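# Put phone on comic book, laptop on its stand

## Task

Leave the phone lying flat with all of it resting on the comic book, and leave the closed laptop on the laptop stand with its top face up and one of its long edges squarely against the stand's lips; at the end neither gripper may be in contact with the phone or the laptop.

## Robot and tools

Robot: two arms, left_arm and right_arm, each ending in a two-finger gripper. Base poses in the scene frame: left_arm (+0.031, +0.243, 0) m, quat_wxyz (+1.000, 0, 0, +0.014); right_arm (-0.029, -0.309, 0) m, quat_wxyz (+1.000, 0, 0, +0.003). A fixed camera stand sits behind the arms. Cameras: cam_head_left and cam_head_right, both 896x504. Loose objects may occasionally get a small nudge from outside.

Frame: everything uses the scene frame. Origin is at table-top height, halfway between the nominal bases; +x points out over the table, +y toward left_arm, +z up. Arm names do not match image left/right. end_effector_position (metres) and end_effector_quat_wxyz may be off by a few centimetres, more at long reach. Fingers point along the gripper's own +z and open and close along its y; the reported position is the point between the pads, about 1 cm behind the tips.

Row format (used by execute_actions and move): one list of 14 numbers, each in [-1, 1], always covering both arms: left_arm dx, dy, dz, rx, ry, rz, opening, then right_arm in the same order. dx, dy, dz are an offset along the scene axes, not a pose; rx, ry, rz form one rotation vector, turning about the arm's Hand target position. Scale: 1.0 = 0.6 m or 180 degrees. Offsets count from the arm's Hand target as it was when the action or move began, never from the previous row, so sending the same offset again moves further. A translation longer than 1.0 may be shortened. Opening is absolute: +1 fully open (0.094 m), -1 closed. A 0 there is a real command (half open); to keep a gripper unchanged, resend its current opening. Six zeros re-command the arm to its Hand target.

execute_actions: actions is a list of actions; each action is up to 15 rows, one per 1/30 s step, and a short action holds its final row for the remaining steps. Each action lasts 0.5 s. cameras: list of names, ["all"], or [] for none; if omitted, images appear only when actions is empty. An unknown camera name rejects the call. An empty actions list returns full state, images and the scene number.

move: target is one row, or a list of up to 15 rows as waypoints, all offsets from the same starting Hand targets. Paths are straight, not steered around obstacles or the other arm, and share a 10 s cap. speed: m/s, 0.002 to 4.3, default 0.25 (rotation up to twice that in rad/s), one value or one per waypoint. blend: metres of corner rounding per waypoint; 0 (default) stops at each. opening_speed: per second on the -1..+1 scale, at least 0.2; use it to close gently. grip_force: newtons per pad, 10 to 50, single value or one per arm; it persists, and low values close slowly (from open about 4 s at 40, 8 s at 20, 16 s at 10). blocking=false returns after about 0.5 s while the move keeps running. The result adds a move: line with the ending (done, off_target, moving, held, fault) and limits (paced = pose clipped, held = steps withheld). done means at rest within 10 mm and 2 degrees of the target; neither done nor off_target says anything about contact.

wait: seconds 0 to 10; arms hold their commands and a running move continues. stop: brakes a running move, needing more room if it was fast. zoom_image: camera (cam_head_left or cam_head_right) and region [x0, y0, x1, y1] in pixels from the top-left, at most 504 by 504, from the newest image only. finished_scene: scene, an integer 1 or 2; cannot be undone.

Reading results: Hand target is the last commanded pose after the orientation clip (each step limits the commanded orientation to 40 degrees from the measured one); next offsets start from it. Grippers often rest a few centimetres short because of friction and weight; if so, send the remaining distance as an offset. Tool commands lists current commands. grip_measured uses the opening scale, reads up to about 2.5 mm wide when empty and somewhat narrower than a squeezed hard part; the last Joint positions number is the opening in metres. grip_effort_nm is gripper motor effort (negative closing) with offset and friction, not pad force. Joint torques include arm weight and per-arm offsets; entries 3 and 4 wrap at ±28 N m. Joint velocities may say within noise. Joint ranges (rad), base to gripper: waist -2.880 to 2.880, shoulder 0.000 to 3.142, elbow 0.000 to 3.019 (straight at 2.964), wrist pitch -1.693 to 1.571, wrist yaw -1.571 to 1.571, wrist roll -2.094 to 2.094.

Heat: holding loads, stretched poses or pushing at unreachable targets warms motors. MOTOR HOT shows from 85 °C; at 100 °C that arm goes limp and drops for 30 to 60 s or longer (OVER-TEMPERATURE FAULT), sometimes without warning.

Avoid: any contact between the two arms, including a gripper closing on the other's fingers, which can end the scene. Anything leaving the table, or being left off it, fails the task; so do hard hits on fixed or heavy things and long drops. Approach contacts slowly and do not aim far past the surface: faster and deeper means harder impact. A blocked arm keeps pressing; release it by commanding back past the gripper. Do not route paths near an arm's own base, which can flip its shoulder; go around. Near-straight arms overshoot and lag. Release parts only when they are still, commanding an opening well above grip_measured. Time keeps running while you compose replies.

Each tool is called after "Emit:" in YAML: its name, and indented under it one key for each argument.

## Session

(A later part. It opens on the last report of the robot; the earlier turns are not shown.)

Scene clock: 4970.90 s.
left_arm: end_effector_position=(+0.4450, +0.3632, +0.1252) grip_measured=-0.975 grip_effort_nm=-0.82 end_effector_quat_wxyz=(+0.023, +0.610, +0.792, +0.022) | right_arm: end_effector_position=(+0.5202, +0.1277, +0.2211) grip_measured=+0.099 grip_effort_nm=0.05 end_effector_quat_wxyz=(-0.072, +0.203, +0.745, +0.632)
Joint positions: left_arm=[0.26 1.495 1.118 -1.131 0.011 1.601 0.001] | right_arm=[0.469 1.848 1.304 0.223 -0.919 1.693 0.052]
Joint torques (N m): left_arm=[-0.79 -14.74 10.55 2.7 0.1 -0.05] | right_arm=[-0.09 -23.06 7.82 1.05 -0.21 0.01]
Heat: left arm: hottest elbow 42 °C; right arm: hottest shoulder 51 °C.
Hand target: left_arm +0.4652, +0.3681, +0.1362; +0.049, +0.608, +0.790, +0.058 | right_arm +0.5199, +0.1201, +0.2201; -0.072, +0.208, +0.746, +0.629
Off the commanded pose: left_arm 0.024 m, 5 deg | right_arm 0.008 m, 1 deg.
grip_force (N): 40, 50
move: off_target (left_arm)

Emit:
move:
  target: [0,0,0.0167,0,0,0,-1,0,0,0,0,0,0,0.1]
  speed: 0.02

Scene clock: 4973.00 s.
left_arm: end_effector_position=(+0.4450, +0.3632, +0.1255) grip_measured=-0.975 grip_effort_nm=-0.82 end_effector_quat_wxyz=(+0.023, +0.610, +0.792, +0.022) | right_arm: end_effector_position=(+0.5202, +0.1277, +0.2211) grip_measured=+0.099 grip_effort_nm=0.05 end_effector_quat_wxyz=(-0.072, +0.203, +0.745, +0.632)
Joint positions: left_arm=[0.26 1.494 1.118 -1.131 0.011 1.601 0.001] | right_arm=[0.469 1.848 1.304 0.223 -0.919 1.693 0.052]
Joint torques (N m): left_arm=[-1.61 -15.09 11.97 1.77 0.01 -0.05] | right_arm=[-0.21 -23.06 7.83 1.05 -0.22 0.02]
Heat: left arm: hottest elbow 42 °C; right arm: hottest shoulder 51 °C.
Hand target: left_arm +0.4652, +0.3681, +0.1461; +0.049, +0.608, +0.790, +0.058 | right_arm +0.5199, +0.1201, +0.2201; -0.072, +0.208, +0.746, +0.629
Off the commanded pose: left_arm 0.029 m, 5 deg | right_arm 0.008 m, 1 deg.
grip_force (N): 40, 50
move: off_target (left_arm)

Emit:
move:
  target: [0.005,0.0013,0.0167,0.0017,-0.0062,0,-1,0,0,0,0,0,0,0.1]
  speed: 0.02

Scene clock: 4976.03 s.
left_arm: end_effector_position=(+0.4451, +0.3632, +0.1299) grip_measured=-0.975 grip_effort_nm=-0.82 end_effector_quat_wxyz=(+0.026, +0.610, +0.792, +0.027) | right_arm: end_effector_position=(+0.5202, +0.1277, +0.2211) grip_measured=+0.099 grip_effort_nm=0.05 end_effector_quat_wxyz=(-0.072, +0.203, +0.745, +0.632)
Joint positions: left_arm=[0.26 1.483 1.118 -1.131 0.011 1.601 0.001] | right_arm=[0.469 1.848 1.304 0.223 -0.919 1.693 0.052]
Joint torques (N m): left_arm=[-1.38 -15.74 13.23 1.73 0.12 -0.05] | right_arm=[-0.15 -23.06 7.83 1.05 -0.21 0.01]
Heat: left arm: hottest elbow 42 °C; right arm: hottest shoulder 51 °C.
Hand target: left_arm +0.4682, +0.3689, +0.1562; +0.056, +0.607, +0.790, +0.066 | right_arm +0.5199, +0.1201, +0.2201; -0.072, +0.208, +0.746, +0.629
Off the commanded pose: left_arm 0.035 m, 6 deg | right_arm 0.008 m, 1 deg.
grip_force (N): 40, 50
move: off_target (left_arm)

Emit:
move:
  target: [0.0067,0.0017,-0.02,0.0022,-0.008,0,-1,0,0,0,0,0,0,0.1]
  speed: 0.02
  cameras: ["all"]

Emit:
zoom_image:
  camera: "cam_head_left"
  region: [240, 175, 325, 255]

Emit:
zoom_image:
  camera: "cam_head_right"
  region: [180, 180, 340, 280]

Scene clock: 4981.27 s.
left_arm: end_effector_position=(+0.4462, +0.3635, +0.1302) grip_measured=-0.975 grip_effort_nm=-0.82 end_effector_quat_wxyz=(+0.030, +0.610, +0.791, +0.032) | right_arm: end_effector_position=(+0.5202, +0.1277, +0.2211) grip_measured=+0.099 grip_effort_nm=0.05 end_effector_quat_wxyz=(-0.072, +0.203, +0.745, +0.632)
Joint positions: left_arm=[0.26 1.478 1.113 -1.118 0.011 1.601 0.001] | right_arm=[0.469 1.848 1.304 0.223 -0.919 1.693 0.052]
Joint torques (N m): left_arm=[-1.38 -14.15 11.17 3.15 0.1 -0.05] | right_arm=[-0.09 -23.12 7.83 1.05 -0.21 0.02]
Heat: left arm: hottest elbow 42 °C; right arm: hottest shoulder 51 °C.
Hand target: left_arm +0.4723, +0.3699, +0.1442; +0.063, +0.607, +0.789, +0.076 | right_arm +0.5199, +0.1201, +0.2201; -0.072, +0.208, +0.746, +0.629
Off the commanded pose: left_arm 0.030 m, 6 deg | right_arm 0.008 m, 1 deg.
grip_force (N): 40, 50
move: off_target (left_arm)

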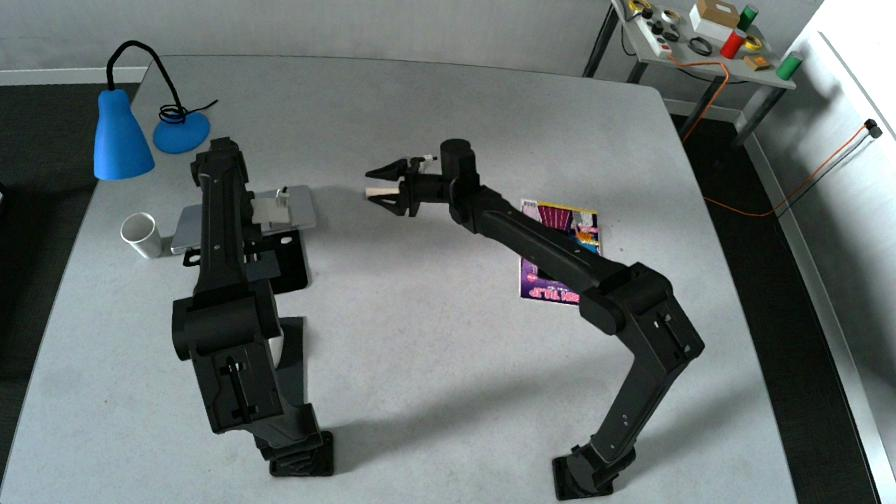

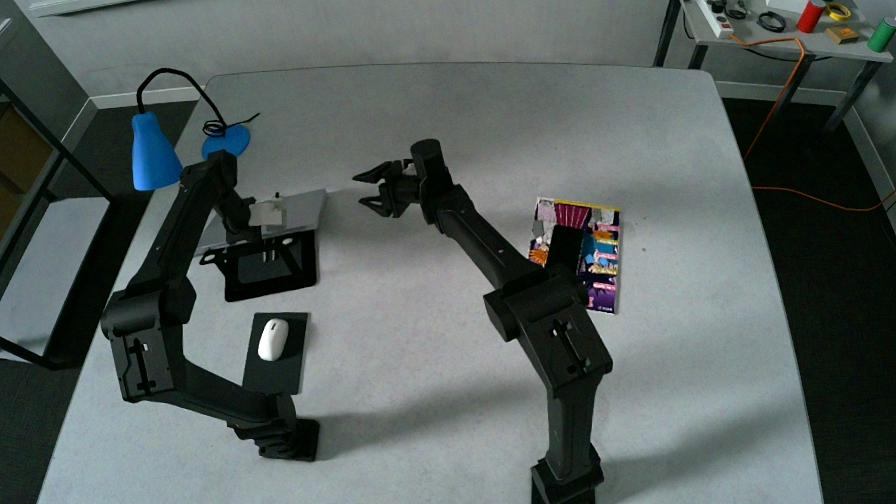

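Scaled by 5.929.

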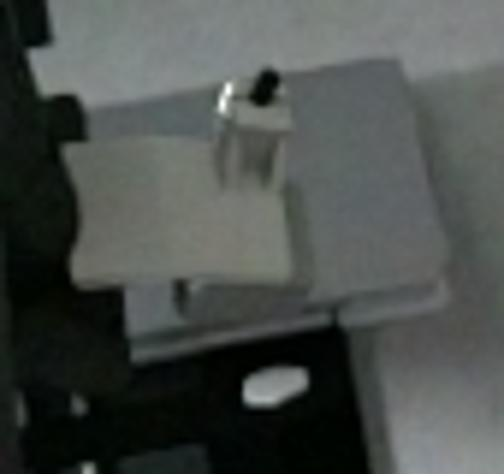

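Scaled by 3.150.

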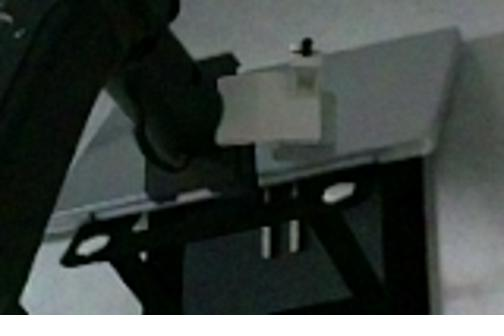

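Emit:
zoom_image:
  camera: "cam_head_left"
  region: [276, 206, 324, 246]

Emit:
zoom_image:
  camera: "cam_head_left"
  region: [164, 230, 212, 270]

Scaled by 10.500.

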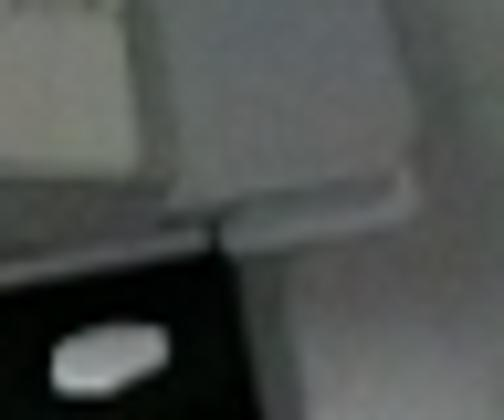

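Scaled by 10.500.

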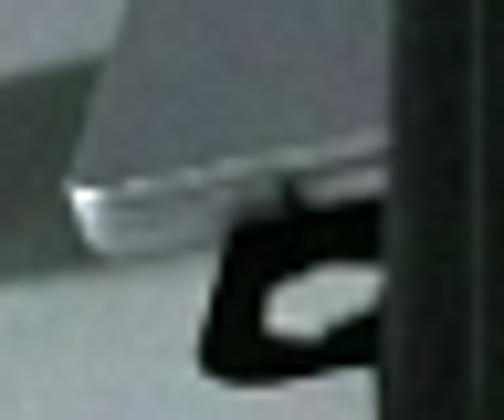

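Emit:
move:
  target: [-0.0705,-0.0182,0,-0.0102,0.0375,0,-1,0,0,0,0,0,0,0.1]
  speed: 0.04

Emit:
move:
  target: [-0.03,0,0.12,0,0,0,-1,0,0,0,0,0,0,0.1]
  speed: 0.1

Scene clock: 5018.90 s.
left_arm: end_effector_position=(+0.4363, +0.3606, +0.1387) grip_measured=-0.975 grip_effort_nm=-0.82 end_effector_quat_wxyz=(+0.026, +0.610, +0.792, +0.026) | right_arm: end_effector_position=(+0.5202, +0.1277, +0.2211) grip_measured=+0.099 grip_effort_nm=0.05 end_effector_quat_wxyz=(-0.072, +0.203, +0.745, +0.632)
Joint positions: left_arm=[0.26 1.453 1.11 -1.155 0.011 1.601 0.001] | right_arm=[0.469 1.848 1.304 0.223 -0.919 1.693 0.052]
Joint torques (N m): left_arm=[-1.79 -14.97 8.65 0.03 0 -0.03] | right_arm=[-0.21 -23.06 7.83 1.05 -0.21 0.02]
Heat: left arm: hottest elbow 42 °C; right arm: hottest shoulder 51 °C.
Hand target: left_arm +0.4300, +0.3590, +0.1441; +0.026, +0.609, +0.792, +0.028 | right_arm +0.5199, +0.1201, +0.2201; -0.072, +0.208, +0.746, +0.629
Off the commanded pose: left_arm 0.009 m, 0 deg | right_arm 0.008 m, 1 deg.
grip_force (N): 40, 50
move: done

Scene clock: 5020.30 s.
left_arm: end_effector_position=(+0.3951, +0.3484, +0.1846) grip_measured=-0.975 grip_effort_nm=-0.82 end_effector_quat_wxyz=(+0.005, +0.611, +0.792, -0.002) | right_arm: end_effector_position=(+0.5202, +0.1277, +0.2211) grip_measured=+0.099 grip_effort_nm=0.05 end_effector_quat_wxyz=(-0.072, +0.203, +0.745, +0.632)
Joint positions: left_arm=[0.26 1.351 1.134 -1.35 0.011 1.603 0.001] | right_arm=[0.469 1.848 1.304 0.223 -0.919 1.693 0.052]
Joint torques (N m): left_arm=[-0.62 -12.92 16.2 0.02 0.04 0.04] | right_arm=[-0.15 -22.95 7.84 1.03 -0.21 0.01]
Heat: left arm: hottest elbow 43 °C; right arm: hottest shoulder 51 °C.
Hand target: left_arm +0.4120, +0.3590, +0.2161; +0.026, +0.609, +0.792, +0.028 | right_arm +0.5199, +0.1201, +0.2201; -0.072, +0.208, +0.746, +0.629
Off the commanded pose: left_arm 0.037 m, 4 deg | right_arm 0.008 m, 1 deg.
grip_force (N): 40, 50
move: off_target (left_arm)

Emit:
move:
  target: [-0.2,-0.02,0.08,0,0,0,-0.5,0,0,0,0,0,0,0.1]
  speed: 0.15
  cameras: ["all"]

Emit:
zoom_image:
  camera: "cam_head_left"
  region: [160, 165, 330, 275]

Emit:
zoom_image:
  camera: "cam_head_left"
  region: [276, 206, 324, 246]

Emit:
zoom_image:
  camera: "cam_head_left"
  region: [164, 230, 212, 270]

Emit:
zoom_image:
  camera: "cam_head_right"
  region: [180, 180, 340, 280]

Scene clock: 5025.50 s.
left_arm: end_effector_position=(+0.2982, +0.3455, +0.2662) grip_measured=-0.502 grip_effort_nm=0.13 end_effector_quat_wxyz=(+0.028, +0.610, +0.791, +0.033) | right_arm: end_effector_position=(+0.5202, +0.1277, +0.2211) grip_measured=+0.099 grip_effort_nm=0.05 end_effector_quat_wxyz=(-0.072, +0.203, +0.745, +0.632)
Joint positions: left_arm=[0.349 1.027 1.089 -1.546 0.015 1.691 0.023] | right_arm=[0.469 1.848 1.304 0.223 -0.919 1.693 0.052]
Joint torques (N m): left_arm=[-0.5 -6.95 9.26 0.02 0.17 0.14] | right_arm=[-0.15 -23 7.83 1.09 -0.21 0.02]
Heat: left arm: hottest elbow 44 °C; right arm: hottest shoulder 51 °C.
Hand target: left_arm +0.2919, +0.3470, +0.2641; +0.026, +0.609, +0.792, +0.028 | right_arm +0.5199, +0.1201, +0.2201; -0.072, +0.208, +0.746, +0.629
Off the commanded pose: left_arm 0.007 m, 1 deg | right_arm 0.008 m, 1 deg.
grip_force (N): 40, 50
move: done

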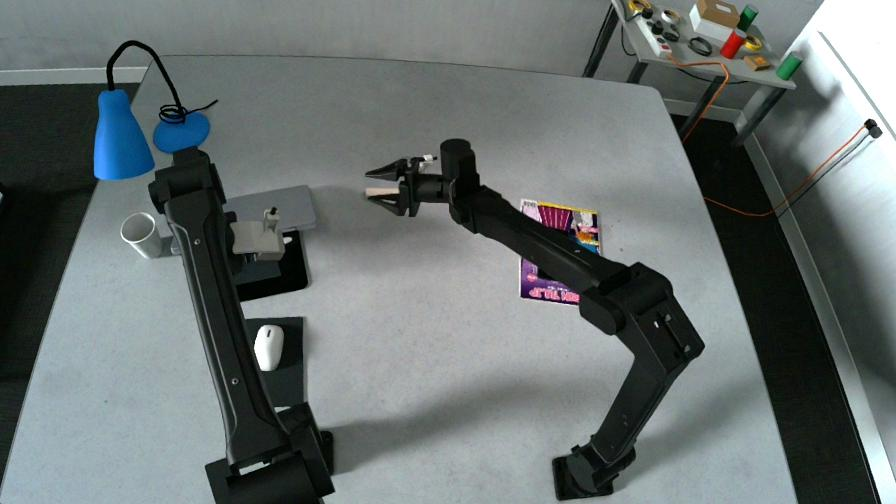

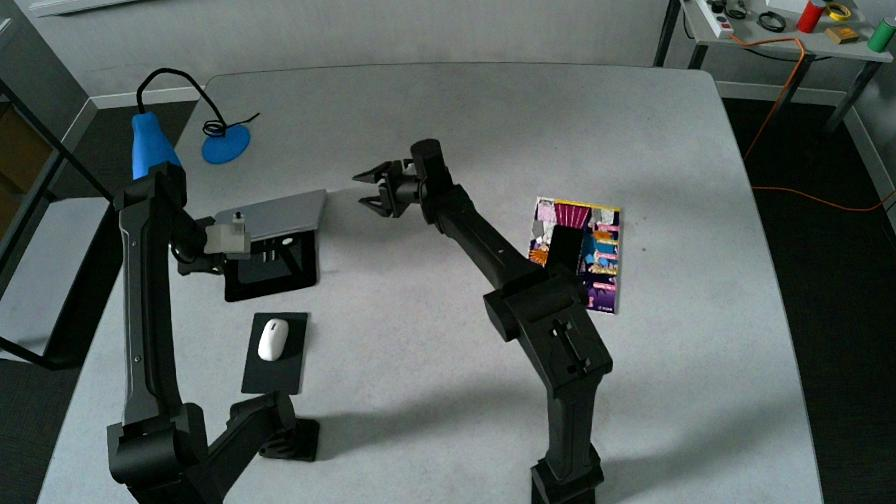

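Scaled by 2.965.

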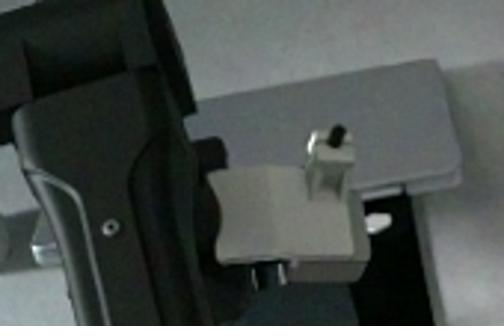

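Scaled by 10.500.

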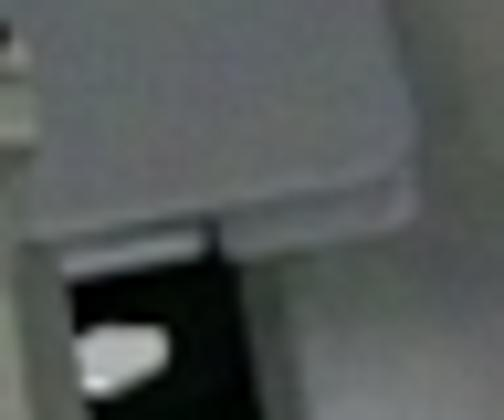

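Scaled by 10.500.

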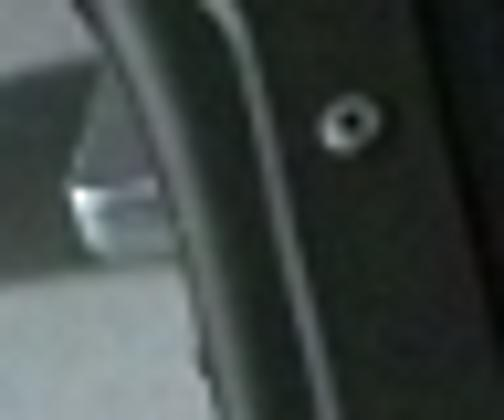

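Scaled by 3.150.

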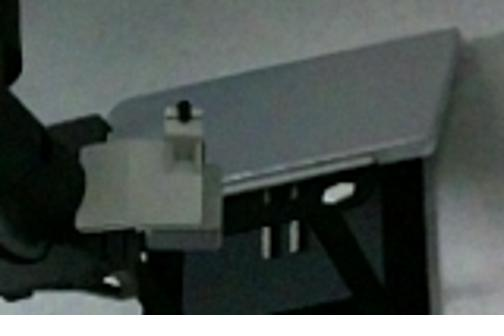

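Emit:
move:
  target: [-0.0865,-0.2117,0,0,0,-0.133,-0.5,0,0,0,0,0,0,0.1]
  speed: 0.2
  cameras: ["all"]

Emit:
zoom_image:
  camera: "cam_head_left"
  region: [160, 165, 330, 275]

Emit:
zoom_image:
  camera: "cam_head_left"
  region: [276, 206, 324, 246]

Emit:
zoom_image:
  camera: "cam_head_left"
  region: [164, 230, 212, 270]

Emit:
zoom_image:
  camera: "cam_head_right"
  region: [180, 180, 340, 280]

Scene clock: 5034.23 s.
left_arm: end_effector_position=(+0.2455, +0.2222, +0.2662) grip_measured=-0.502 grip_effort_nm=0.13 end_effector_quat_wxyz=(+0.036, +0.759, +0.650, +0.024) | right_arm: end_effector_position=(+0.5202, +0.1277, +0.2211) grip_measured=+0.099 grip_effort_nm=0.05 end_effector_quat_wxyz=(-0.072, +0.203, +0.745, +0.632)
Joint positions: left_arm=[-0.109 0.832 0.982 -1.636 0.016 1.643 0.023] | right_arm=[0.469 1.848 1.304 0.223 -0.919 1.693 0.052]
Joint torques (N m): left_arm=[-2.96 -4.01 9.31 0.06 -0.08 -0.05] | right_arm=[-0.21 -23.12 7.83 1.07 -0.21 0.02]
Heat: left arm: hottest elbow 43 °C; right arm: hottest shoulder 51 °C.
Hand target: left_arm +0.2401, +0.2199, +0.2641; +0.032, +0.760, +0.649, +0.022 | right_arm +0.5199, +0.1201, +0.2201; -0.072, +0.208, +0.746, +0.629
Off the commanded pose: left_arm 0.006 m, 1 deg | right_arm 0.008 m, 1 deg.
grip_force (N): 40, 50
move: done

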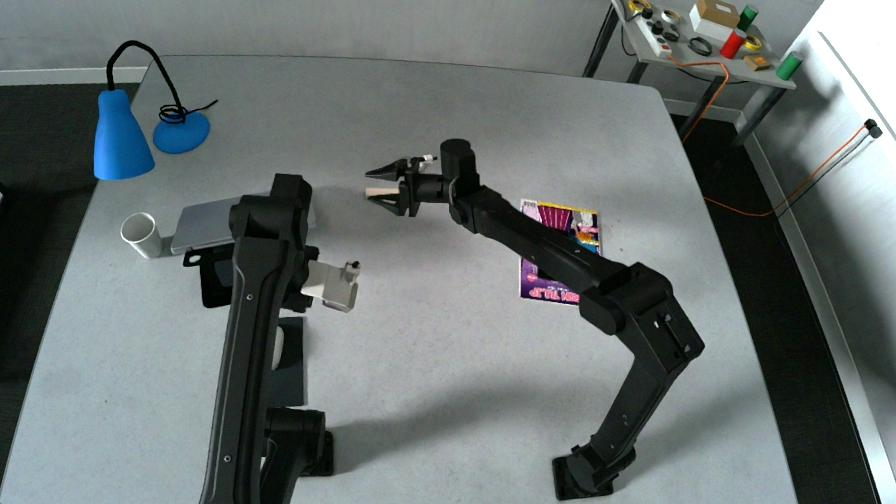

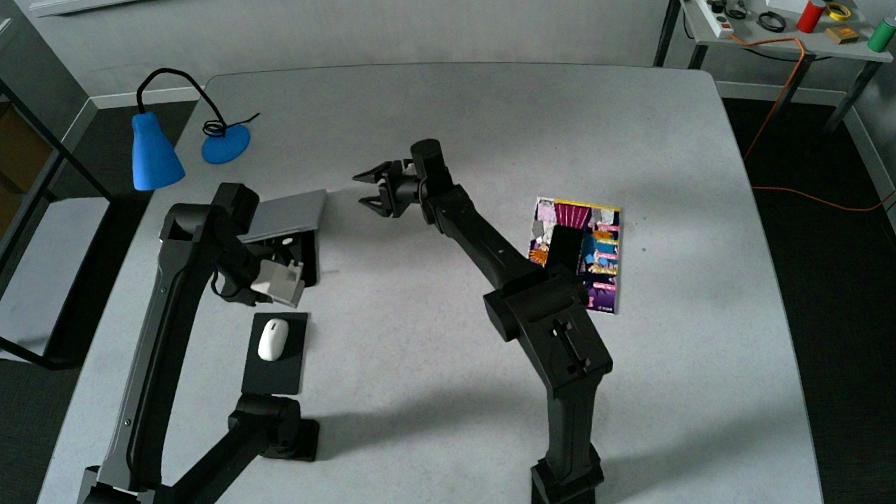

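Scaled by 2.965.

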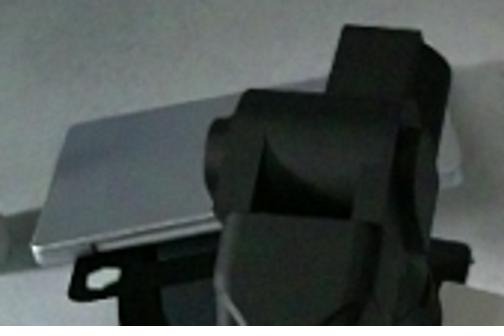

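Scaled by 10.500.

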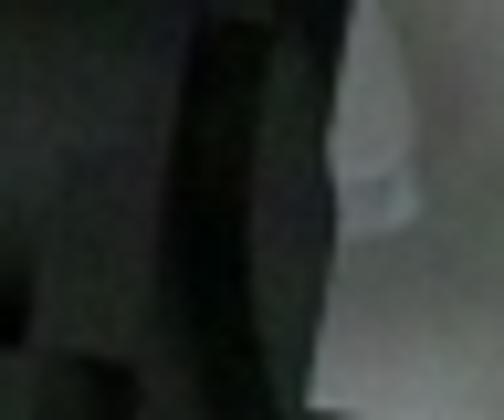

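Scaled by 10.500.

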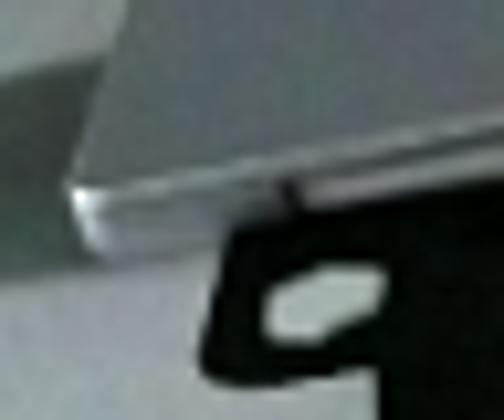

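Scaled by 3.150.

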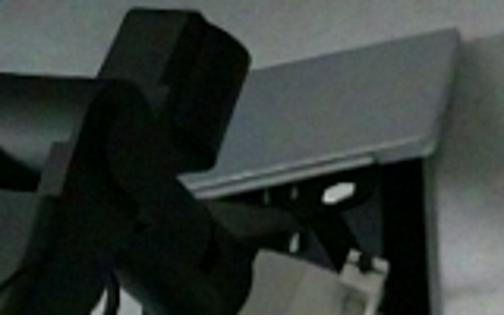

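Emit:
finished_scene:
  scene: 2

The scene is finished: the task was done.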